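# Tighten battery terminal bolt to specified torque without overtightening

## Task

Turn the bolt on the battery terminal until it reaches the torque stated in the reference image named manual. Going past that torque counts as failure, and the battery must be left upright.

## Robot and tools

Robot: two arms on a table. left_arm carries a left hand and stands at (+0.059, +0.432, 0) m; right_arm carries a right hand at (-0.019, -0.500, 0) m. Both bases are turned only slightly about z. A post stands behind them. Each hand has six motors: little, ring, middle, index, thumb_bend, thumb_turn.

Scene frame: origin at table-top height, halfway between the nominal bases. +x points out over the table, +z points up, and +y points toward left_arm. Image left and right do not match the arm names. All positions, velocities and Hand targets in results use this frame.

Hand point: a spot that moves with the palm. It sits 0.05 m in front of the palm and 0.15 m out from the wrist flange. Its +z runs along the straight fingers and +y comes out of the palm. On the right hand +x runs across the palm away from the thumb; on the left hand +x points toward the thumb. Straight fingertips reach 0.06 to 0.07 m beyond the point and lie 0.06 m behind it (along -y). A bracket on the little-finger side of the wrist can strike things. With the palm down, the wrist can hang about 0.11 m below the point.

Row layout: every row has 28 numbers, all in [-1, 1], and both arms are always included.
- Numbers 1 to 6 are left_arm dx, dy, dz, rx, ry, rz.
- Numbers 7 to 14 are the left hand: little, ring, middle, index, thumb_bend, thumb_turn, force_limit, speed.
- Numbers 15 to 28 repeat the same fourteen for right_arm and its hand.

Pose numbers are offsets, not poses. They count from that arm's Hand target at the start of the action or move, along the scene axes. 1.0 means 0.6 m of travel or 180 degrees of turn. rx, ry, rz together form a single rotation vector, and the hand turns about its hand point. Sending six zeros asks for nothing new from that arm. In one action, every row counts from the same start, so sending the same offset in a new call moves the arm further again. Each control step clips the commanded orientation to within 32 degrees of the measured one.

Hand numbers are absolute targets, not offsets.
- Fingers: +1 is straight and -1 is curled.
- thumb_bend: +1 straight, -1 bent.
- thumb_turn: +1 beside the palm, -1 opposite the fingers.
- force_limit: -1 to +1 maps to about 0 to 10 N at the fingertip (0 to 15 N for the two thumb motors).
- speed: rises from nearly 0 at -1 to full at +0.48 and above.
To keep a hand unchanged, resend the eight numbers you last commanded for it. Before any command to that hand, use its hand_measured values plus hand_force_limit and hand_speed. For a gentle grip, close with speed at -0.94 or lower.

Tools:
- execute_actions(actions, cameras): actions is a list of actions. Each action is a table of up to 15 rows, one every 1/30 s; a shorter table holds its last row. Camera images come back only when actions is empty or cameras names them.
- move(target, speed, blend, stop_force, zero, blocking, cameras): target is one 28-number row or a list of up to 15 rows. Every row's offsets count from the same starting Hand targets. speed is the path's top speed in m/s, from 0.002 to 3.6 (default 0.25); turning is capped at twice that number in rad/s. blend is in metres and rounds corners in a list; 0 stops at each target. stop_force, from 3 to 120 N, ends an arm's path when its wrist sensor feels that much push against the motion; it is unreliable while the hand turns. zero (default true) re-zeroes the sensor before the move. blocking=false returns after about 0.5 s and cannot be combined with stop_force. The result adds a move: line whose ending is done, off_target, moving, held or fault; limits=paced means a command was clipped and limits=held means a step was withheld.
- wait(seconds 0 to 3600), stop(), show_instructions() (displays the manual reference image), zoom_image(camera, region [x0, y0, x1, y1] at most 504 by 504 px), zero_wrist_force(arm: left_arm or right_arm), finished_scene(scene 1).
- Cameras: cam_head_left, cam_head_right and cam_high, each 896x504.

Result lines:
- end_effector_position (m), end_effector_quat_wxyz and velocities.
- Hand target: the last commanded pose after clipping; the next offsets count from it. The hand often rests a little short of it.
- Joint positions and Joint torques: torques are the drives' total output.
- Wrist force and Wrist torque, in the hand's own axes, plus the largest reading since the last one shown. Use these to judge the torque being applied to the bolt.
- hand_measured, hand_stopped_by (moving, target, force, stalled, fault) and hand_load_n, all in motor order.

What to avoid:
- The arms are stiff. Aiming even slightly past a firm contact, or reaching about 150 N net force, or exceeding a joint's torque limit (wrist joints 24.3 N m), stops the arm for 10 s. So does a wrist joint drifting more than 0.9 degrees from its smoothed path.
- Approach slowly, for example at 0.005 to 0.02 m/s with a small stop_force.
- Turn the bolt in small increments and check the torque often, so it is never overtightened.
- Do not tip the battery, drop anything, slam into the post or table, or let anything leave the table.
- Keep the arms from pressing on each other.
- Do not bring a wrist near its own base axis.
- Holding loads or straining toward poses the arm cannot reach heats the motors: a MOTOR HOT line appears at 70 °C and the brakes lock at 85 °C.

Each tool is called as a command line: name --argument value for each argument, lists and objects as JSON in quotes; but a table of rows of numbers goes row by row, as --pt "numbers of a row", without its own name.

Reference images:

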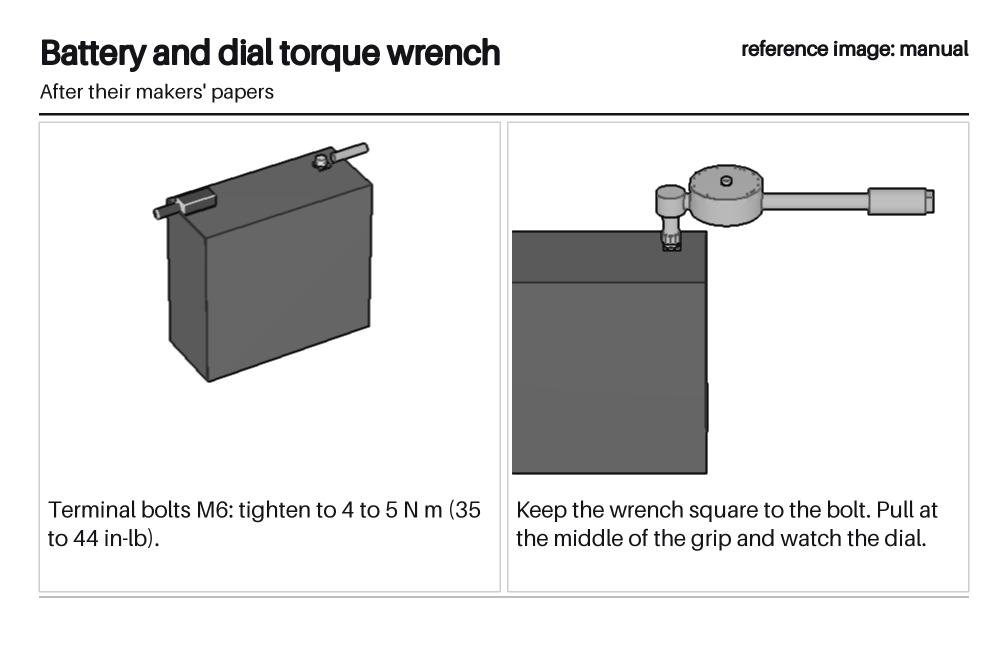

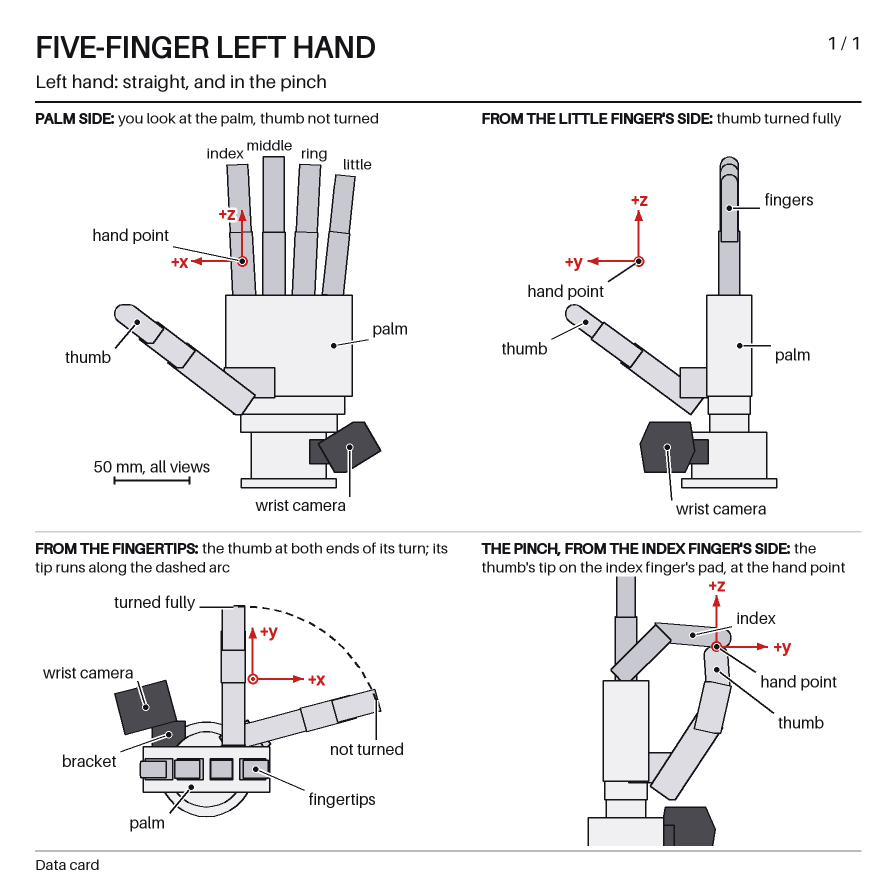

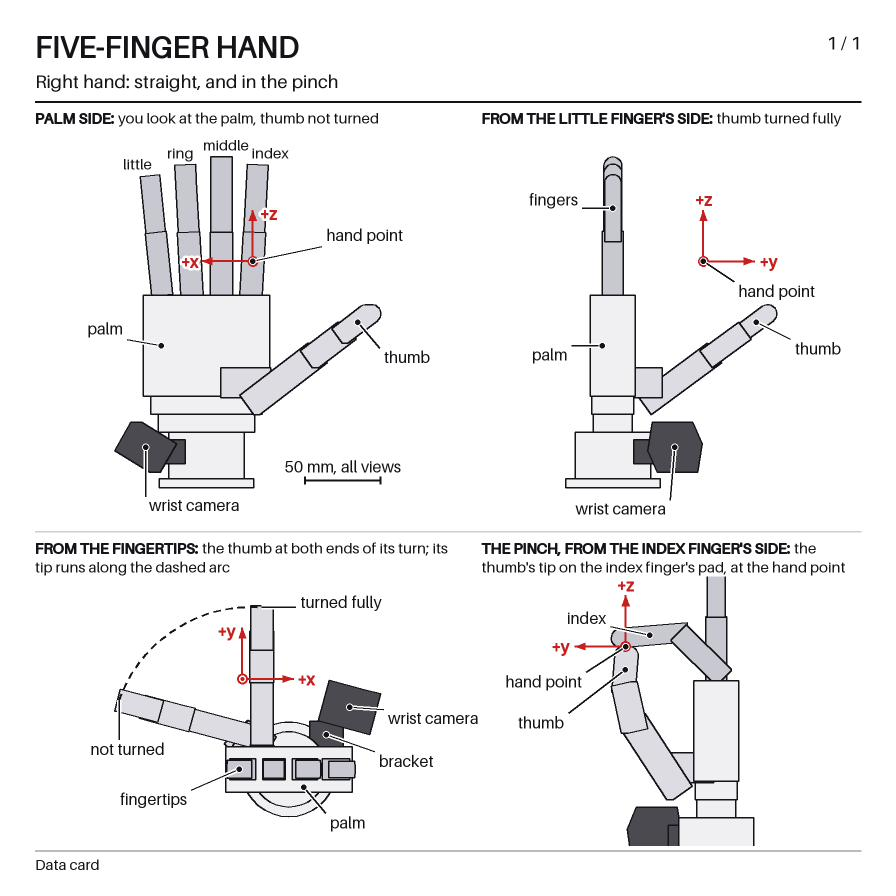

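## Session

execute_actions --actions '[]'

Scene clock: 0.00 s.
left_arm: end_effector_position=(+0.3064, +0.4709, +0.1611) hand_measured=(+1.000, +1.000, +1.000, +1.000, +1.000, +1.000) hand_load_n=(+0.0, +0.0, +0.0, +0.0, +0.0, +0.0) hand_stopped_by=(target, target, target, target, target, target) hand_force_limit=0.00 hand_speed=-0.80 end_effector_quat_wxyz=(+0.000, +0.989, +0.148, -0.011) | right_arm: end_effector_position=(+0.4215, -0.6220, +0.1018) hand_measured=(+1.000, +1.000, +1.000, +1.000, +1.000, +1.000) hand_load_n=(+0.0, +0.0, +0.0, +0.0, +0.0, +0.0) hand_stopped_by=(target, target, target, target, target, target) hand_force_limit=0.00 hand_speed=-0.80 end_effector_quat_wxyz=(+0.409, +0.226, +0.873, -0.140)
Joint positions: left_arm=[4.123 -1.398 -2.193 2.007 -1.588 2.315] | right_arm=[-0.843 -1.627 2.392 -0.072 1.367 -1.813]
Joint velocities: within noise
Joint torques (N m): no reading
Wrist force (N): no reading
Wrist torque (N m): no reading
Wrist force, peak (N): no reading
Hand target: left_arm +0.3064, +0.4709, +0.1611; +0.000, +0.989, +0.148, -0.011 | right_arm +0.4215, -0.6220, +0.1018; +0.409, +0.226, +0.873, -0.140

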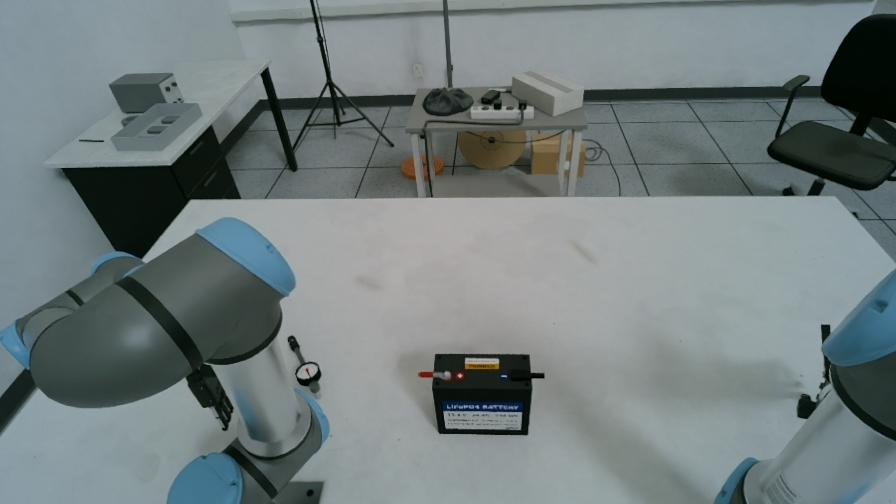

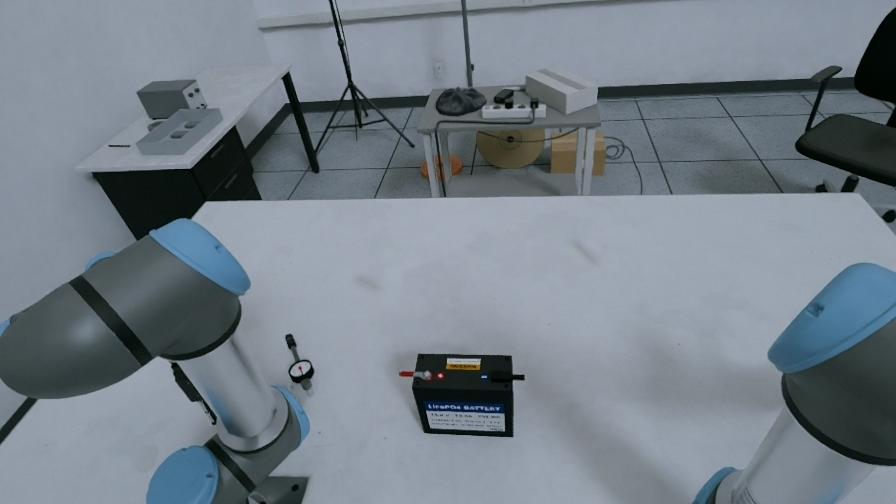

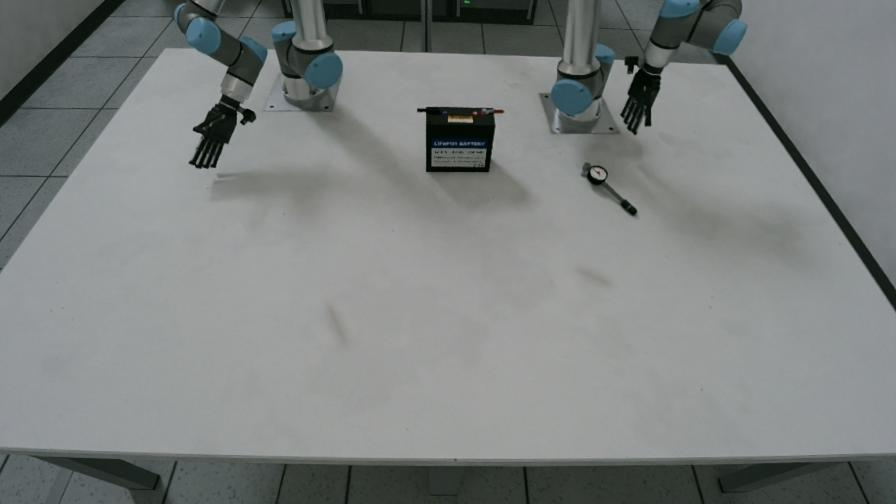

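zoom_image --camera "cam_head_left" --region '[390, 330, 570, 450]'

zoom_image --camera "cam_head_left" --region '[270, 320, 360, 410]'

zoom_image --camera "cam_head_right" --region '[270, 320, 360, 410]'

zoom_image --camera "cam_high" --region '[400, 90, 660, 230]'

Scaled by 2.800 from the camera's image (finer frame: 1280x720).

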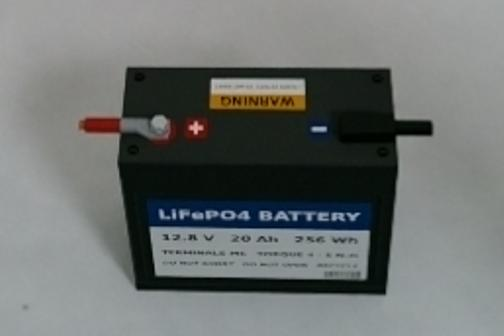

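Scaled by 5.600 from the camera's image (finer frame: 1280x720).

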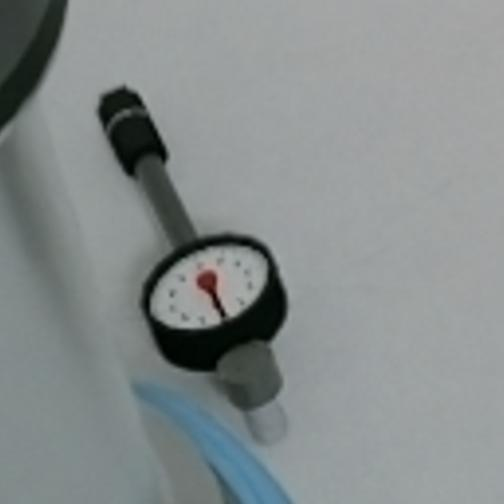

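Scaled by 5.600 from the camera's image (finer frame: 1280x720).

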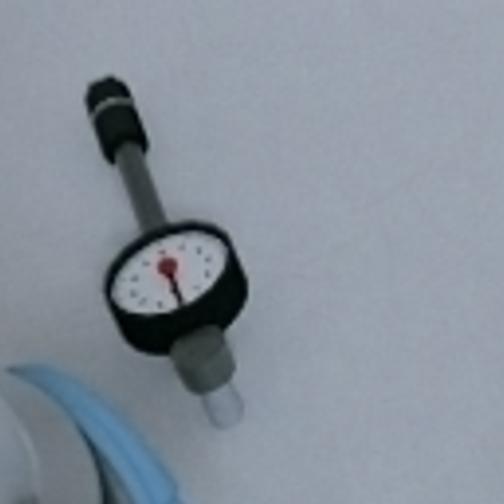

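Scaled by 1.938 from the camera's image (finer frame: 1280x720).

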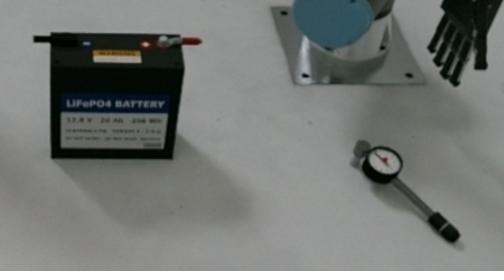

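zoom_image --camera "cam_head_left" --region '[284, 354, 334, 404]'

zoom_image --camera "cam_head_right" --region '[280, 354, 330, 404]'

zoom_image --camera "cam_high" --region '[570, 150, 650, 220]'

zoom_image --camera "cam_high" --region '[410, 95, 510, 180]'

Scaled by 10.080 from the camera's image (finer frame: 1280x720).

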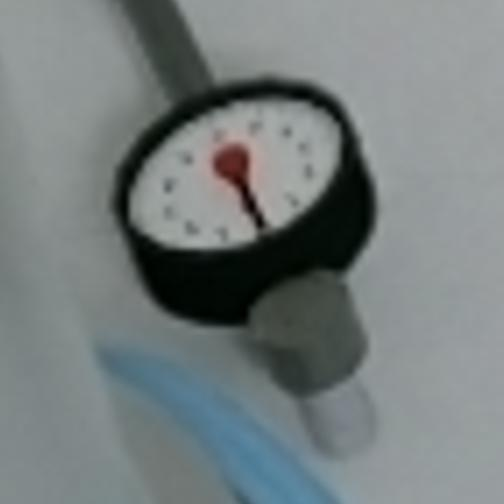

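Scaled by 10.080 from the camera's image (finer frame: 1280x720).

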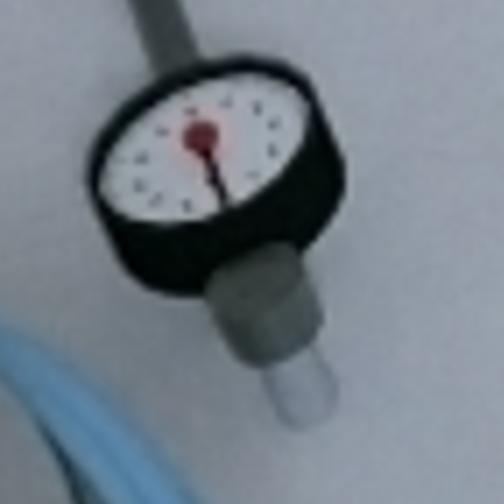

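Scaled by 6.300 from the camera's image (finer frame: 1280x720).

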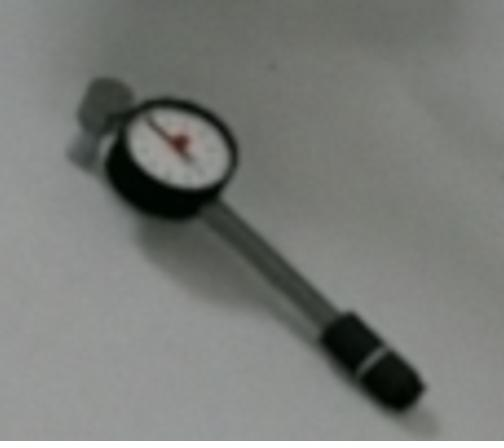

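Scaled by 5.040 from the camera's image (finer frame: 1280x720).

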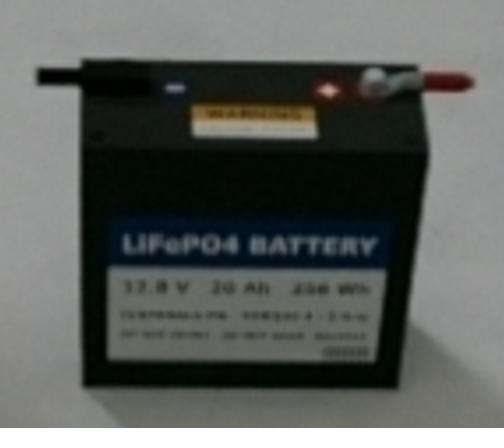

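zoom_image --camera "cam_head_left" --region '[280, 330, 320, 370]'

zoom_image --camera "cam_head_right" --region '[276, 328, 316, 368]'

zoom_image --camera "cam_high" --region '[600, 180, 640, 220]'

Scaled by 12.600 from the camera's image (finer frame: 1280x720).

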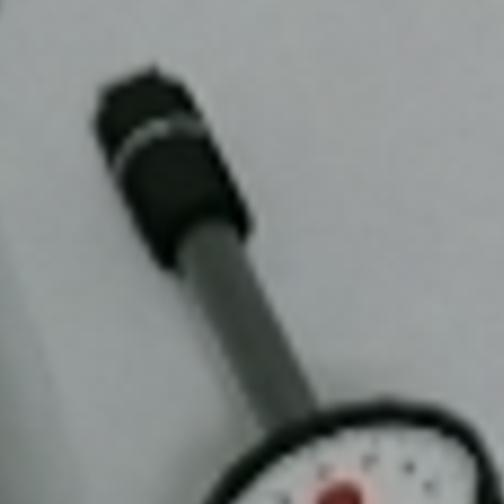

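Scaled by 12.600 from the camera's image (finer frame: 1280x720).

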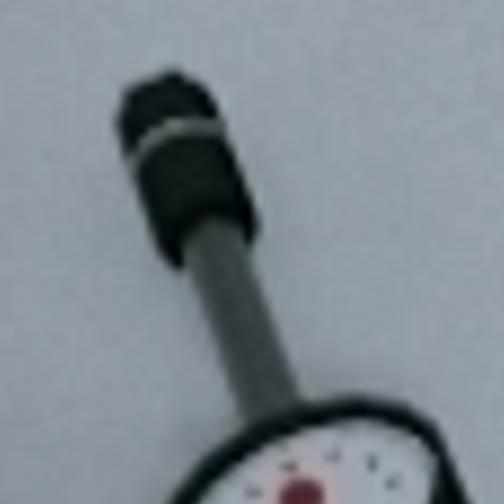

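Scaled by 12.600 from the camera's image (finer frame: 1280x720).

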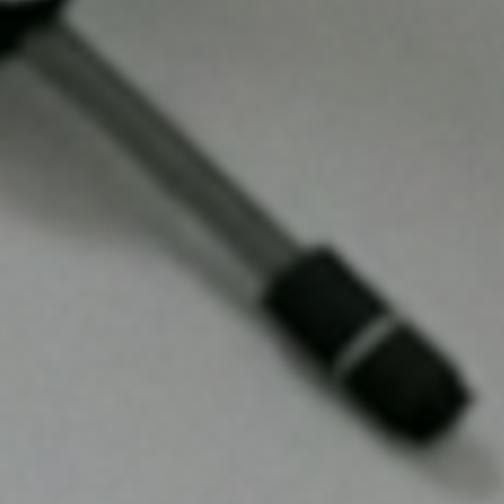

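move --target '[0, 0, 0.15, 0, 0, 0, 1, 1, 1, 1, 1, 1, 0, -0.8, 0, 0, 0, 0, 0, 0, 1, 1, 1, 1, 1, 1, 0, -0.8]' --speed 0.15 --cameras '["all"]'

Scene clock: 14.70 s.
left_arm: end_effector_position=(+0.3065, +0.4709, +0.2510) hand_measured=(+1.000, +1.000, +1.000, +1.000, +1.000, +1.000) hand_load_n=(+0.0, +0.0, +0.0, +0.0, +0.0, +0.0) hand_stopped_by=(target, target, target, target, target, target) hand_force_limit=0.00 hand_speed=-0.80 end_effector_quat_wxyz=(+0.000, +0.989, +0.148, -0.011) | right_arm: end_effector_position=(+0.4215, -0.6220, +0.1018) hand_measured=(+1.000, +1.000, +1.000, +1.000, +1.000, +1.000) hand_load_n=(+0.0, +0.0, +0.0, +0.0, +0.0, +0.0) hand_stopped_by=(target, target, target, target, target, target) hand_force_limit=0.00 hand_speed=-0.80 end_effector_quat_wxyz=(+0.409, +0.226, +0.873, -0.140)
Joint positions: left_arm=[4.123 -1.321 -2.009 1.746 -1.588 2.315] | right_arm=[-0.843 -1.627 2.392 -0.072 1.367 -1.813]
Joint torques (N m): left_arm=[11.03 15.56 27.41 -4.91 -2.86 1.46] | right_arm=[0.4 -12.27 -14.64 0.08 -0.43 0.02]
Wrist force (N): left_arm=[0.3 -0.5 0.1] | right_arm=[0.2 0.1 0.2]
Wrist torque (N m): left_arm=[-0.07 -0.05 -0.03] | right_arm=[0.00 -0.02 0.01]
Wrist force, peak (N): left_arm=[0.4 -0.5 -0.8] | right_arm=[0.1 0.5 0.0]
Hand target: left_arm +0.3064, +0.4709, +0.2511; +0.000, +0.989, +0.148, -0.011 | right_arm +0.4215, -0.6220, +0.1018; +0.409, +0.226, +0.873, -0.140
Off the commanded pose: left_arm 0.000 m, 0 deg | right_arm 0.000 m, 0 deg.
move: done

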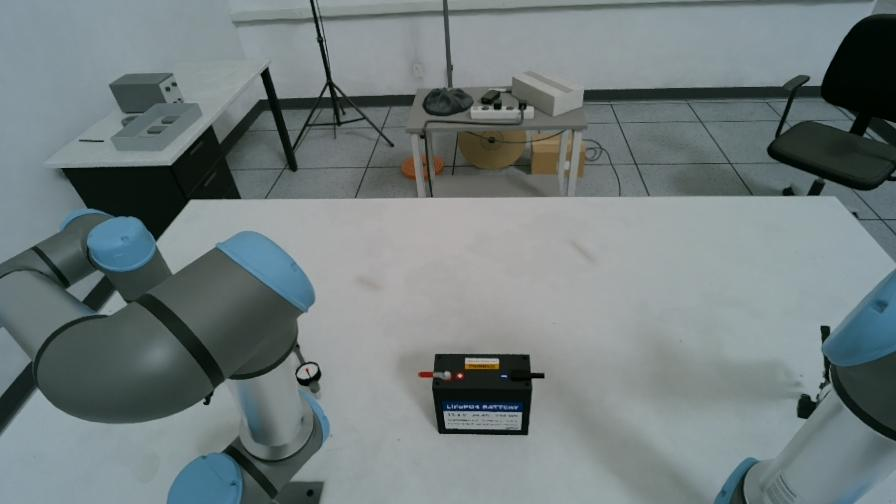

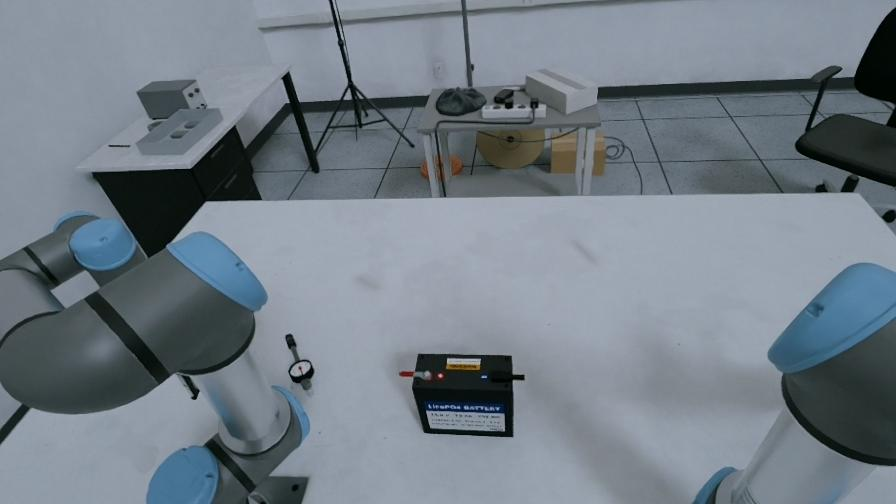

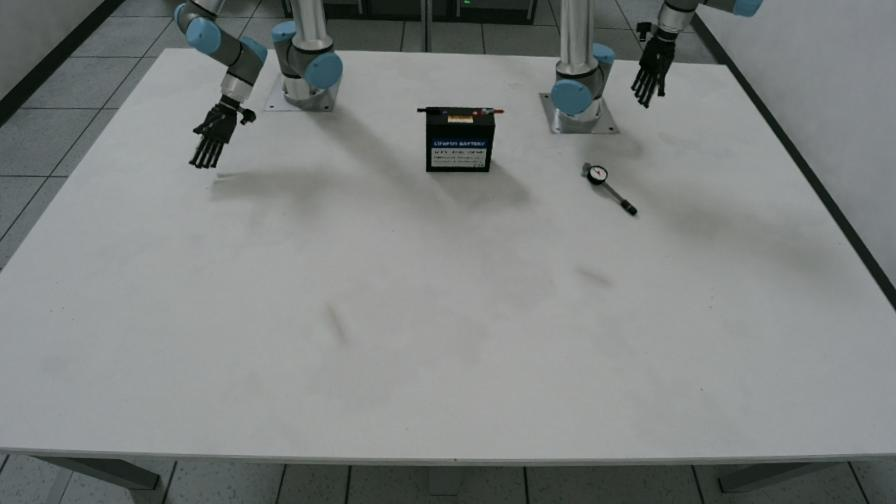

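move --target '[0.356, 0.04, 0, 0.2515, 0.1182, 0.0957, 1, 1, 1, 1, 1, -1, 0, 0.2, 0, 0, 0, 0, 0, 0, 1, 1, 1, 1, 1, 1, 0, -0.8]' --speed 0.2 --cameras '["all"]'

Scene clock: 18.30 s.
left_arm: end_effector_position=(+0.5200, +0.4949, +0.2511) hand_measured=(+1.000, +1.000, +1.000, +1.000, +1.000, -1.000) hand_load_n=(-0.5, +0.0, +0.0, +0.0, +0.0, +0.0) hand_stopped_by=(target, target, target, target, target, target) hand_force_limit=0.00 hand_speed=0.20 end_effector_quat_wxyz=(-0.402, +0.862, +0.280, -0.131) | right_arm: end_effector_position=(+0.4215, -0.6220, +0.1018) hand_measured=(+1.000, +1.000, +1.000, +1.000, +1.000, +1.000) hand_load_n=(+0.0, +0.0, +0.0, +0.0, +0.0, +0.0) hand_stopped_by=(target, target, target, target, target, target) hand_force_limit=0.00 hand_speed=-0.80 end_effector_quat_wxyz=(+0.409, +0.226, +0.873, -0.140)
Joint positions: left_arm=[3.187 -2.132 -1.308 1.332 -2.297 0.839] | right_arm=[-0.843 -1.627 2.392 -0.072 1.367 -1.813]
Joint torques (N m): left_arm=[-8.57 28.78 26.47 -5.02 -3.63 -1.38] | right_arm=[1.51 -11.41 -15.09 0.13 -0.5 -0.03]
Wrist force (N): left_arm=[0.1 2.2 -0.7] | right_arm=[-0.2 0.0 0.0]
Wrist torque (N m): left_arm=[0.28 -0.06 0.02] | right_arm=[0.00 0.03 -0.01]
Wrist force, peak (N): left_arm=[0.5 2.7 -0.8] | right_arm=[-0.1 0.1 0.4]
Hand target: left_arm +0.5200, +0.4949, +0.2511; -0.402, +0.862, +0.280, -0.131 | right_arm +0.4215, -0.6220, +0.1018; +0.409, +0.226, +0.873, -0.140
Off the commanded pose: left_arm 0.000 m, 0 deg | right_arm 0.000 m, 0 deg.
move: done

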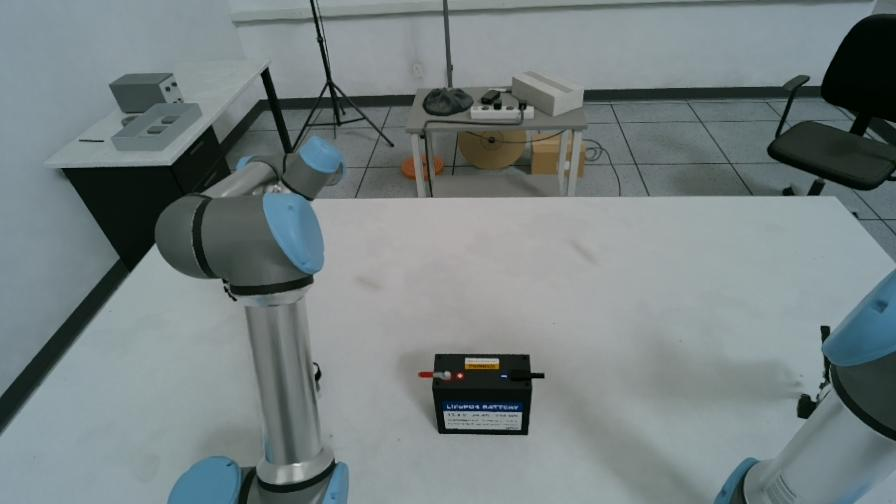

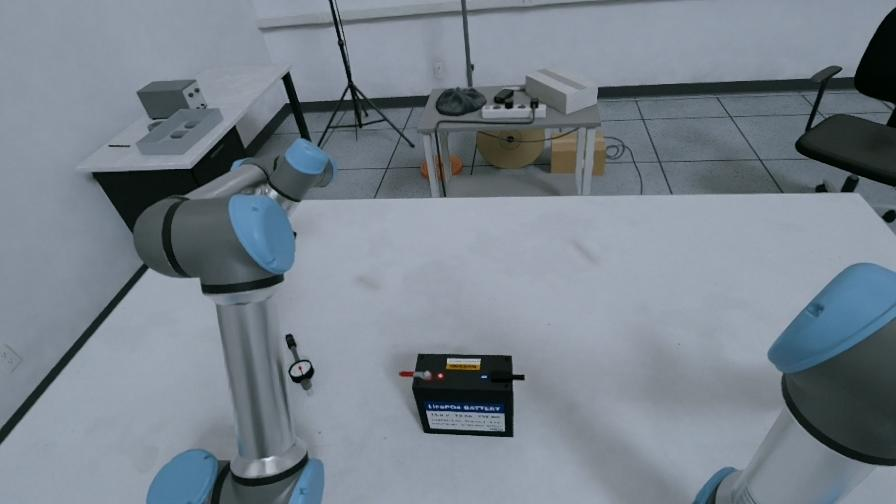

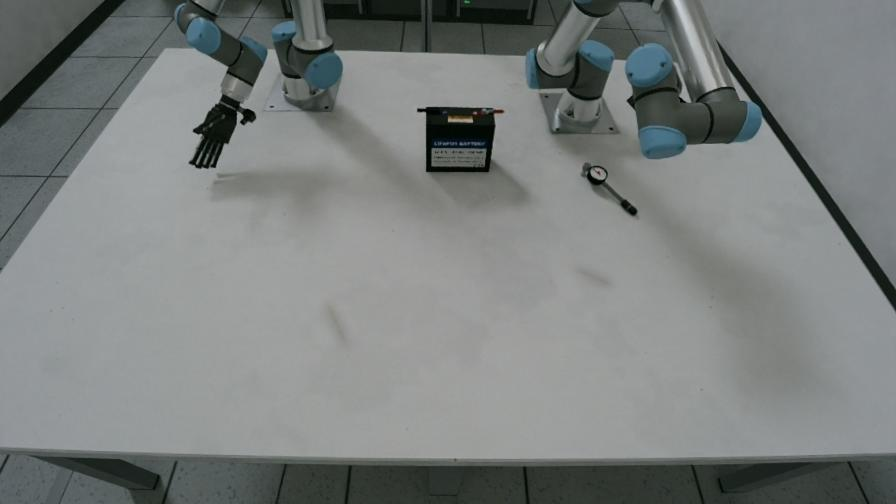

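move --target '[-0.1, 0.03, 0.05, -0.2247, -0.1633, 0, 1, 1, 1, 1, 1, -1, 0, 0.2, 0, 0, 0, 0, 0, 0, 1, 1, 1, 1, 1, 1, 0, -0.8]' --speed 0.2

move --target '[0, 0, 0, 0, 0, 0.5, 1, 1, 1, 1, 1, -1, 0, 0.2, 0, 0, 0, 0, 0, 0, 1, 1, 1, 1, 1, 1, 0, -0.8]' --speed 0.3

move --target '[0, 0, 0, 0, 0, 0.5, 1, 1, 1, 1, 1, -1, 0, 0.2, 0, 0, 0, 0, 0, 0, 1, 1, 1, 1, 1, 1, 0, -0.8]' --speed 0.3 --cameras '["all"]'

Scene clock: 25.23 s.
left_arm: end_effector_position=(+0.4601, +0.5129, +0.2811) hand_measured=(+1.000, +1.000, +1.000, +1.000, +1.000, -1.000) hand_load_n=(+0.0, +0.5, +0.0, +0.0, +0.0, +0.0) hand_stopped_by=(target, target, target, target, target, target) hand_force_limit=0.00 hand_speed=0.20 end_effector_quat_wxyz=(-0.001, +0.951, +0.309, +0.000) | right_arm: end_effector_position=(+0.4215, -0.6220, +0.1018) hand_measured=(+1.000, +1.000, +1.000, +1.000, +1.000, +1.000) hand_load_n=(+0.0, +0.0, +0.0, +0.0, +0.0, +0.0) hand_stopped_by=(target, target, target, target, target, target) hand_force_limit=0.00 hand_speed=-0.80 end_effector_quat_wxyz=(+0.409, +0.226, +0.873, -0.140)
Joint positions: left_arm=[3.779 -1.676 -1.603 1.709 -1.572 1.639] | right_arm=[-0.843 -1.627 2.392 -0.072 1.367 -1.813]
Joint torques (N m): left_arm=[11.87 29.46 11.26 0.4 3.44 1.55] | right_arm=[1.15 -11.67 -14.58 0.03 -0.5 -0.22]
Wrist force (N): left_arm=[0.1 -0.7 0.0] | right_arm=[0.2 -0.1 0.0]
Wrist torque (N m): left_arm=[-0.13 -0.02 -0.01] | right_arm=[-0.02 -0.02 0.01]
Wrist force, peak (N): left_arm=[-0.2 2.4 -0.6] | right_arm=[0.1 0.1 0.5]
Hand target: left_arm +0.4600, +0.5129, +0.2811; +0.000, +0.951, +0.309, +0.000 | right_arm +0.4215, -0.6220, +0.1018; +0.409, +0.226, +0.873, -0.140
Off the commanded pose: left_arm 0.000 m, 0 deg | right_arm 0.000 m, 0 deg.
move: done

Scene clock: 28.63 s.
left_arm: end_effector_position=(+0.4600, +0.5129, +0.2811) hand_measured=(+1.000, +1.000, +1.000, +1.000, +1.000, -1.000) hand_load_n=(+0.0, +0.0, +0.0, +0.0, +0.0, +0.0) hand_stopped_by=(target, target, target, target, target, target) hand_force_limit=0.00 hand_speed=0.20 end_effector_quat_wxyz=(+0.000, +0.454, +0.891, +0.000) | right_arm: end_effector_position=(+0.4215, -0.6220, +0.1018) hand_measured=(+1.000, +1.000, +1.000, +1.000, +1.000, +1.000) hand_load_n=(+0.0, +0.0, +0.0, +0.0, +0.0, +0.0) hand_stopped_by=(target, target, target, target, target, target) hand_force_limit=0.00 hand_speed=-0.80 end_effector_quat_wxyz=(+0.409, +0.226, +0.873, -0.140)
Joint positions: left_arm=[3.506 -1.707 -1.568 1.704 -1.571 -0.205] | right_arm=[-0.843 -1.627 2.392 -0.072 1.367 -1.813]
Joint torques (N m): left_arm=[-8.36 13.03 27.97 -4.83 -2.79 -1.57] | right_arm=[0.42 -12 -13.05 -0.01 -0.7 -0.19]
Wrist force (N): left_arm=[0.2 -0.5 -0.3] | right_arm=[0.0 0.0 0.0]
Wrist torque (N m): left_arm=[-0.08 -0.03 0.14] | right_arm=[0.00 0.02 0.00]
Wrist force, peak (N): left_arm=[0.6 -0.9 -0.5] | right_arm=[0.2 0.1 0.4]
Hand target: left_arm +0.4600, +0.5129, +0.2811; +0.000, +0.454, +0.891, +0.000 | right_arm +0.4215, -0.6220, +0.1018; +0.409, +0.226, +0.873, -0.140
Off the commanded pose: left_arm 0.000 m, 0 deg | right_arm 0.000 m, 0 deg.
move: done

Scene clock: 32.00 s.
left_arm: end_effector_position=(+0.4600, +0.5129, +0.2811) hand_measured=(+1.000, +1.000, +1.000, +1.000, +1.000, -1.000) hand_load_n=(+0.5, +0.0, +0.0, +0.0, +0.0, +0.0) hand_stopped_by=(target, target, target, target, target, target) hand_force_limit=0.00 hand_speed=0.20 end_effector_quat_wxyz=(+0.000, -0.309, +0.951, +0.000) | right_arm: end_effector_position=(+0.4215, -0.6220, +0.1018) hand_measured=(+1.000, +1.000, +1.000, +1.000, +1.000, +1.000) hand_load_n=(+0.0, +0.0, +0.0, +0.0, +0.0, +0.0) hand_stopped_by=(target, target, target, target, target, target) hand_force_limit=0.00 hand_speed=-0.80 end_effector_quat_wxyz=(+0.409, +0.226, +0.873, -0.140)
Joint positions: left_arm=[3.483 -1.94 -1.272 1.641 -1.57 -1.798] | right_arm=[-0.843 -1.627 2.392 -0.072 1.367 -1.813]
Joint torques (N m): left_arm=[11.36 22.94 28.11 -4.93 -2.8 -1.41] | right_arm=[1.14 -12.85 -13.7 0.2 -0.57 -0.08]
Wrist force (N): left_arm=[0.2 -0.8 0.0] | right_arm=[0.0 0.0 0.3]
Wrist torque (N m): left_arm=[-0.13 -0.03 0.13] | right_arm=[-0.02 0.01 0.00]
Wrist force, peak (N): left_arm=[0.4 -1.0 0.3] | right_arm=[0.0 0.3 0.5]
Hand target: left_arm +0.4600, +0.5129, +0.2811; +0.000, -0.309, +0.951, +0.000 | right_arm +0.4215, -0.6220, +0.1018; +0.409, +0.226, +0.873, -0.140
Off the commanded pose: left_arm 0.000 m, 0 deg | right_arm 0.000 m, 0 deg.
move: done

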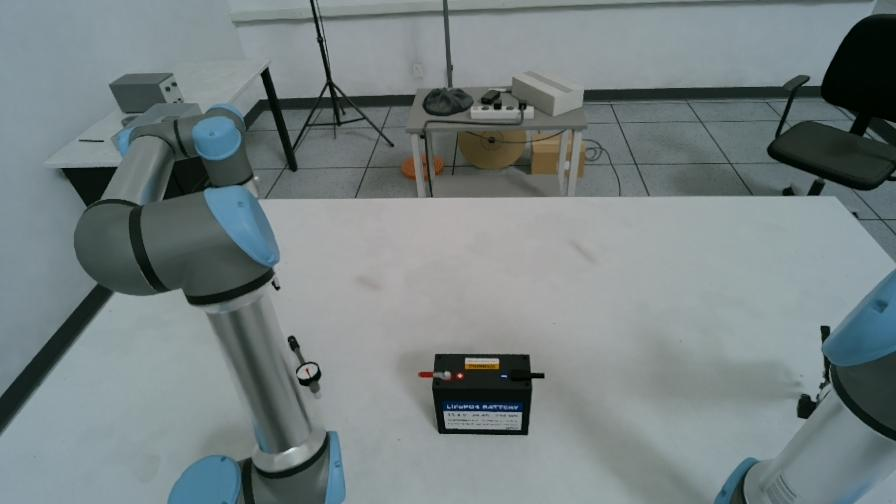

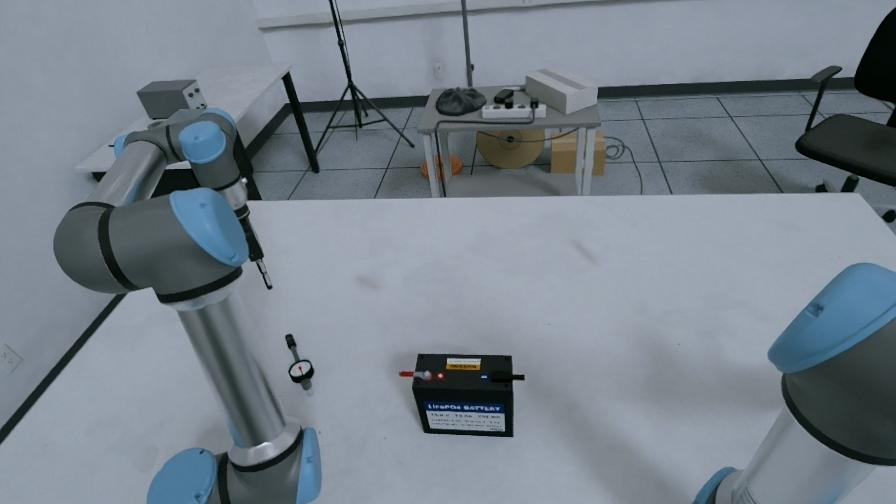

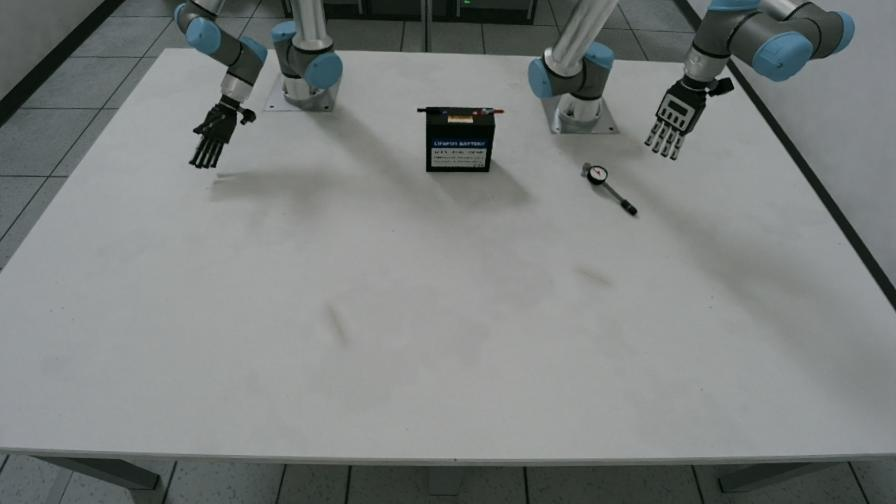

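zoom_image --camera "cam_high" --region '[630, 70, 750, 170]'

zoom_image --camera "cam_head_right" --region '[210, 160, 310, 310]'

Scaled by 4.200 from the camera's image (finer frame: 1280x720).

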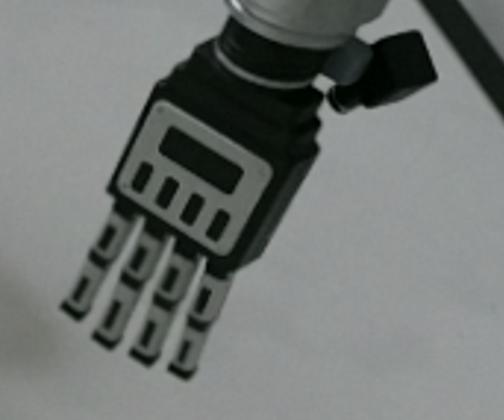

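Scaled by 3.360 from the camera's image (finer frame: 1280x720).

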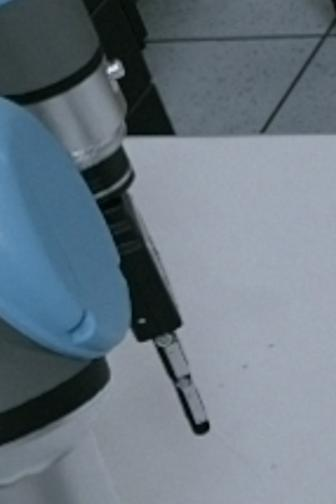

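move --target '[-0.0232, -0.1265, -0.2185, -0.2221, -0.1674, 0.0104, 1, 0.5, 0.5, 0.5, 1, -1, 0, 0.2, 0, 0, 0, 0, 0, 0, 1, 1, 1, 1, 1, 1, 0, -0.8]' --speed 0.15 --cameras '["all"]'

zoom_image --camera "cam_high" --region '[560, 60, 720, 230]'

Scene clock: 38.23 s.
left_arm: end_effector_position=(+0.4461, +0.4370, +0.1501) hand_measured=(+1.000, +0.500, +0.500, +0.500, +1.000, -1.000) hand_load_n=(+0.0, +0.0, -0.5, +0.0, +0.0, +0.5) hand_stopped_by=(target, target, target, target, target, target) hand_force_limit=0.00 hand_speed=0.20 end_effector_quat_wxyz=(+0.138, -0.295, +0.857, -0.400) | right_arm: end_effector_position=(+0.4215, -0.6220, +0.1018) hand_measured=(+1.000, +1.000, +1.000, +1.000, +1.000, +1.000) hand_load_n=(+0.0, +0.0, +0.0, +0.0, -0.5, +0.0) hand_stopped_by=(target, target, target, target, target, target) hand_force_limit=0.00 hand_speed=-0.80 end_effector_quat_wxyz=(+0.409, +0.226, +0.873, -0.140)
Joint positions: left_arm=[3.903 -1.825 -1.96 2.029 -0.711 -1.328] | right_arm=[-0.843 -1.627 2.392 -0.072 1.367 -1.813]
Joint torques (N m): left_arm=[11 15.48 6.46 0.29 4.36 1.53] | right_arm=[0.43 -11.51 -13.63 0.09 -0.76 0]
Wrist force (N): left_arm=[0.1 2.4 -0.7] | right_arm=[0.0 0.4 -0.1]
Wrist torque (N m): left_arm=[0.30 -0.08 -0.13] | right_arm=[0.07 0.02 0.01]
Wrist force, peak (N): left_arm=[0.1 2.4 -0.7] | right_arm=[0.0 0.4 0.3]
Hand target: left_arm +0.4461, +0.4370, +0.1500; +0.138, -0.295, +0.857, -0.400 | right_arm +0.4215, -0.6220, +0.1018; +0.409, +0.226, +0.873, -0.140
Off the commanded pose: left_arm 0.000 m, 0 deg | right_arm 0.000 m, 0 deg.
move: done

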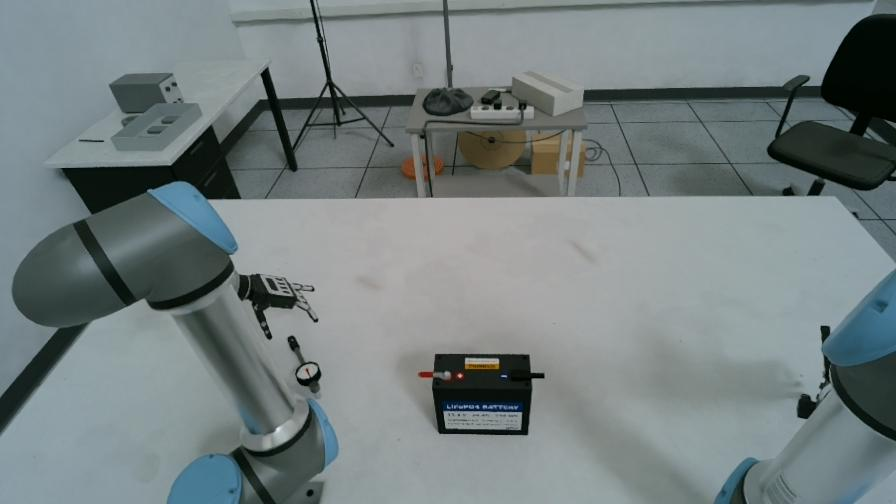

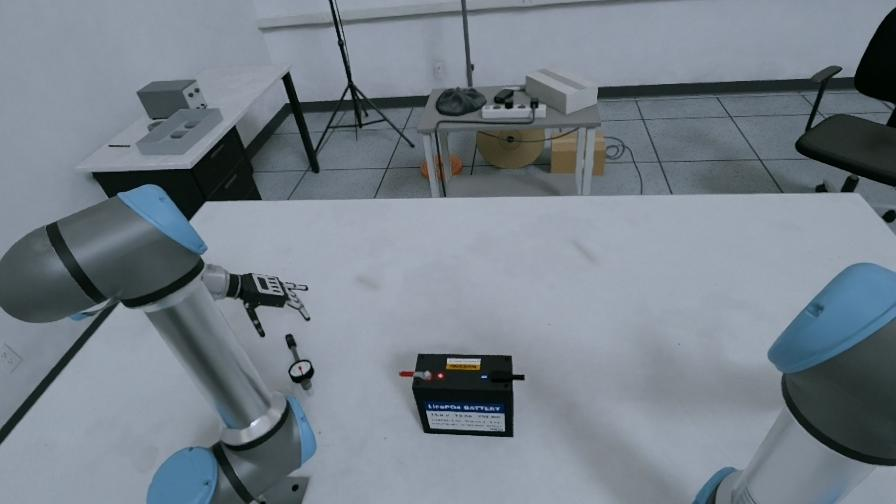

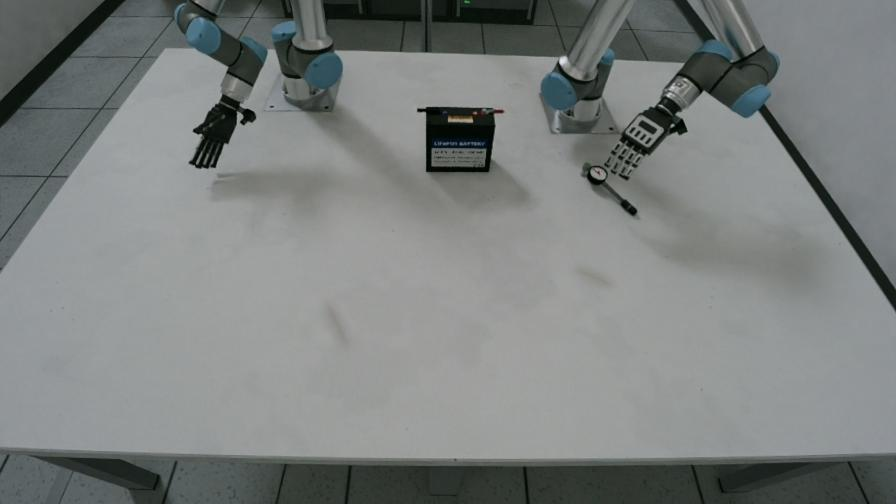

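Scaled by 2.965 from the camera's image (finer frame: 1280x720).

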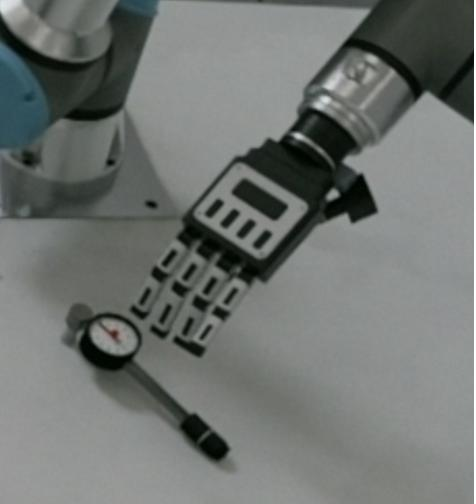

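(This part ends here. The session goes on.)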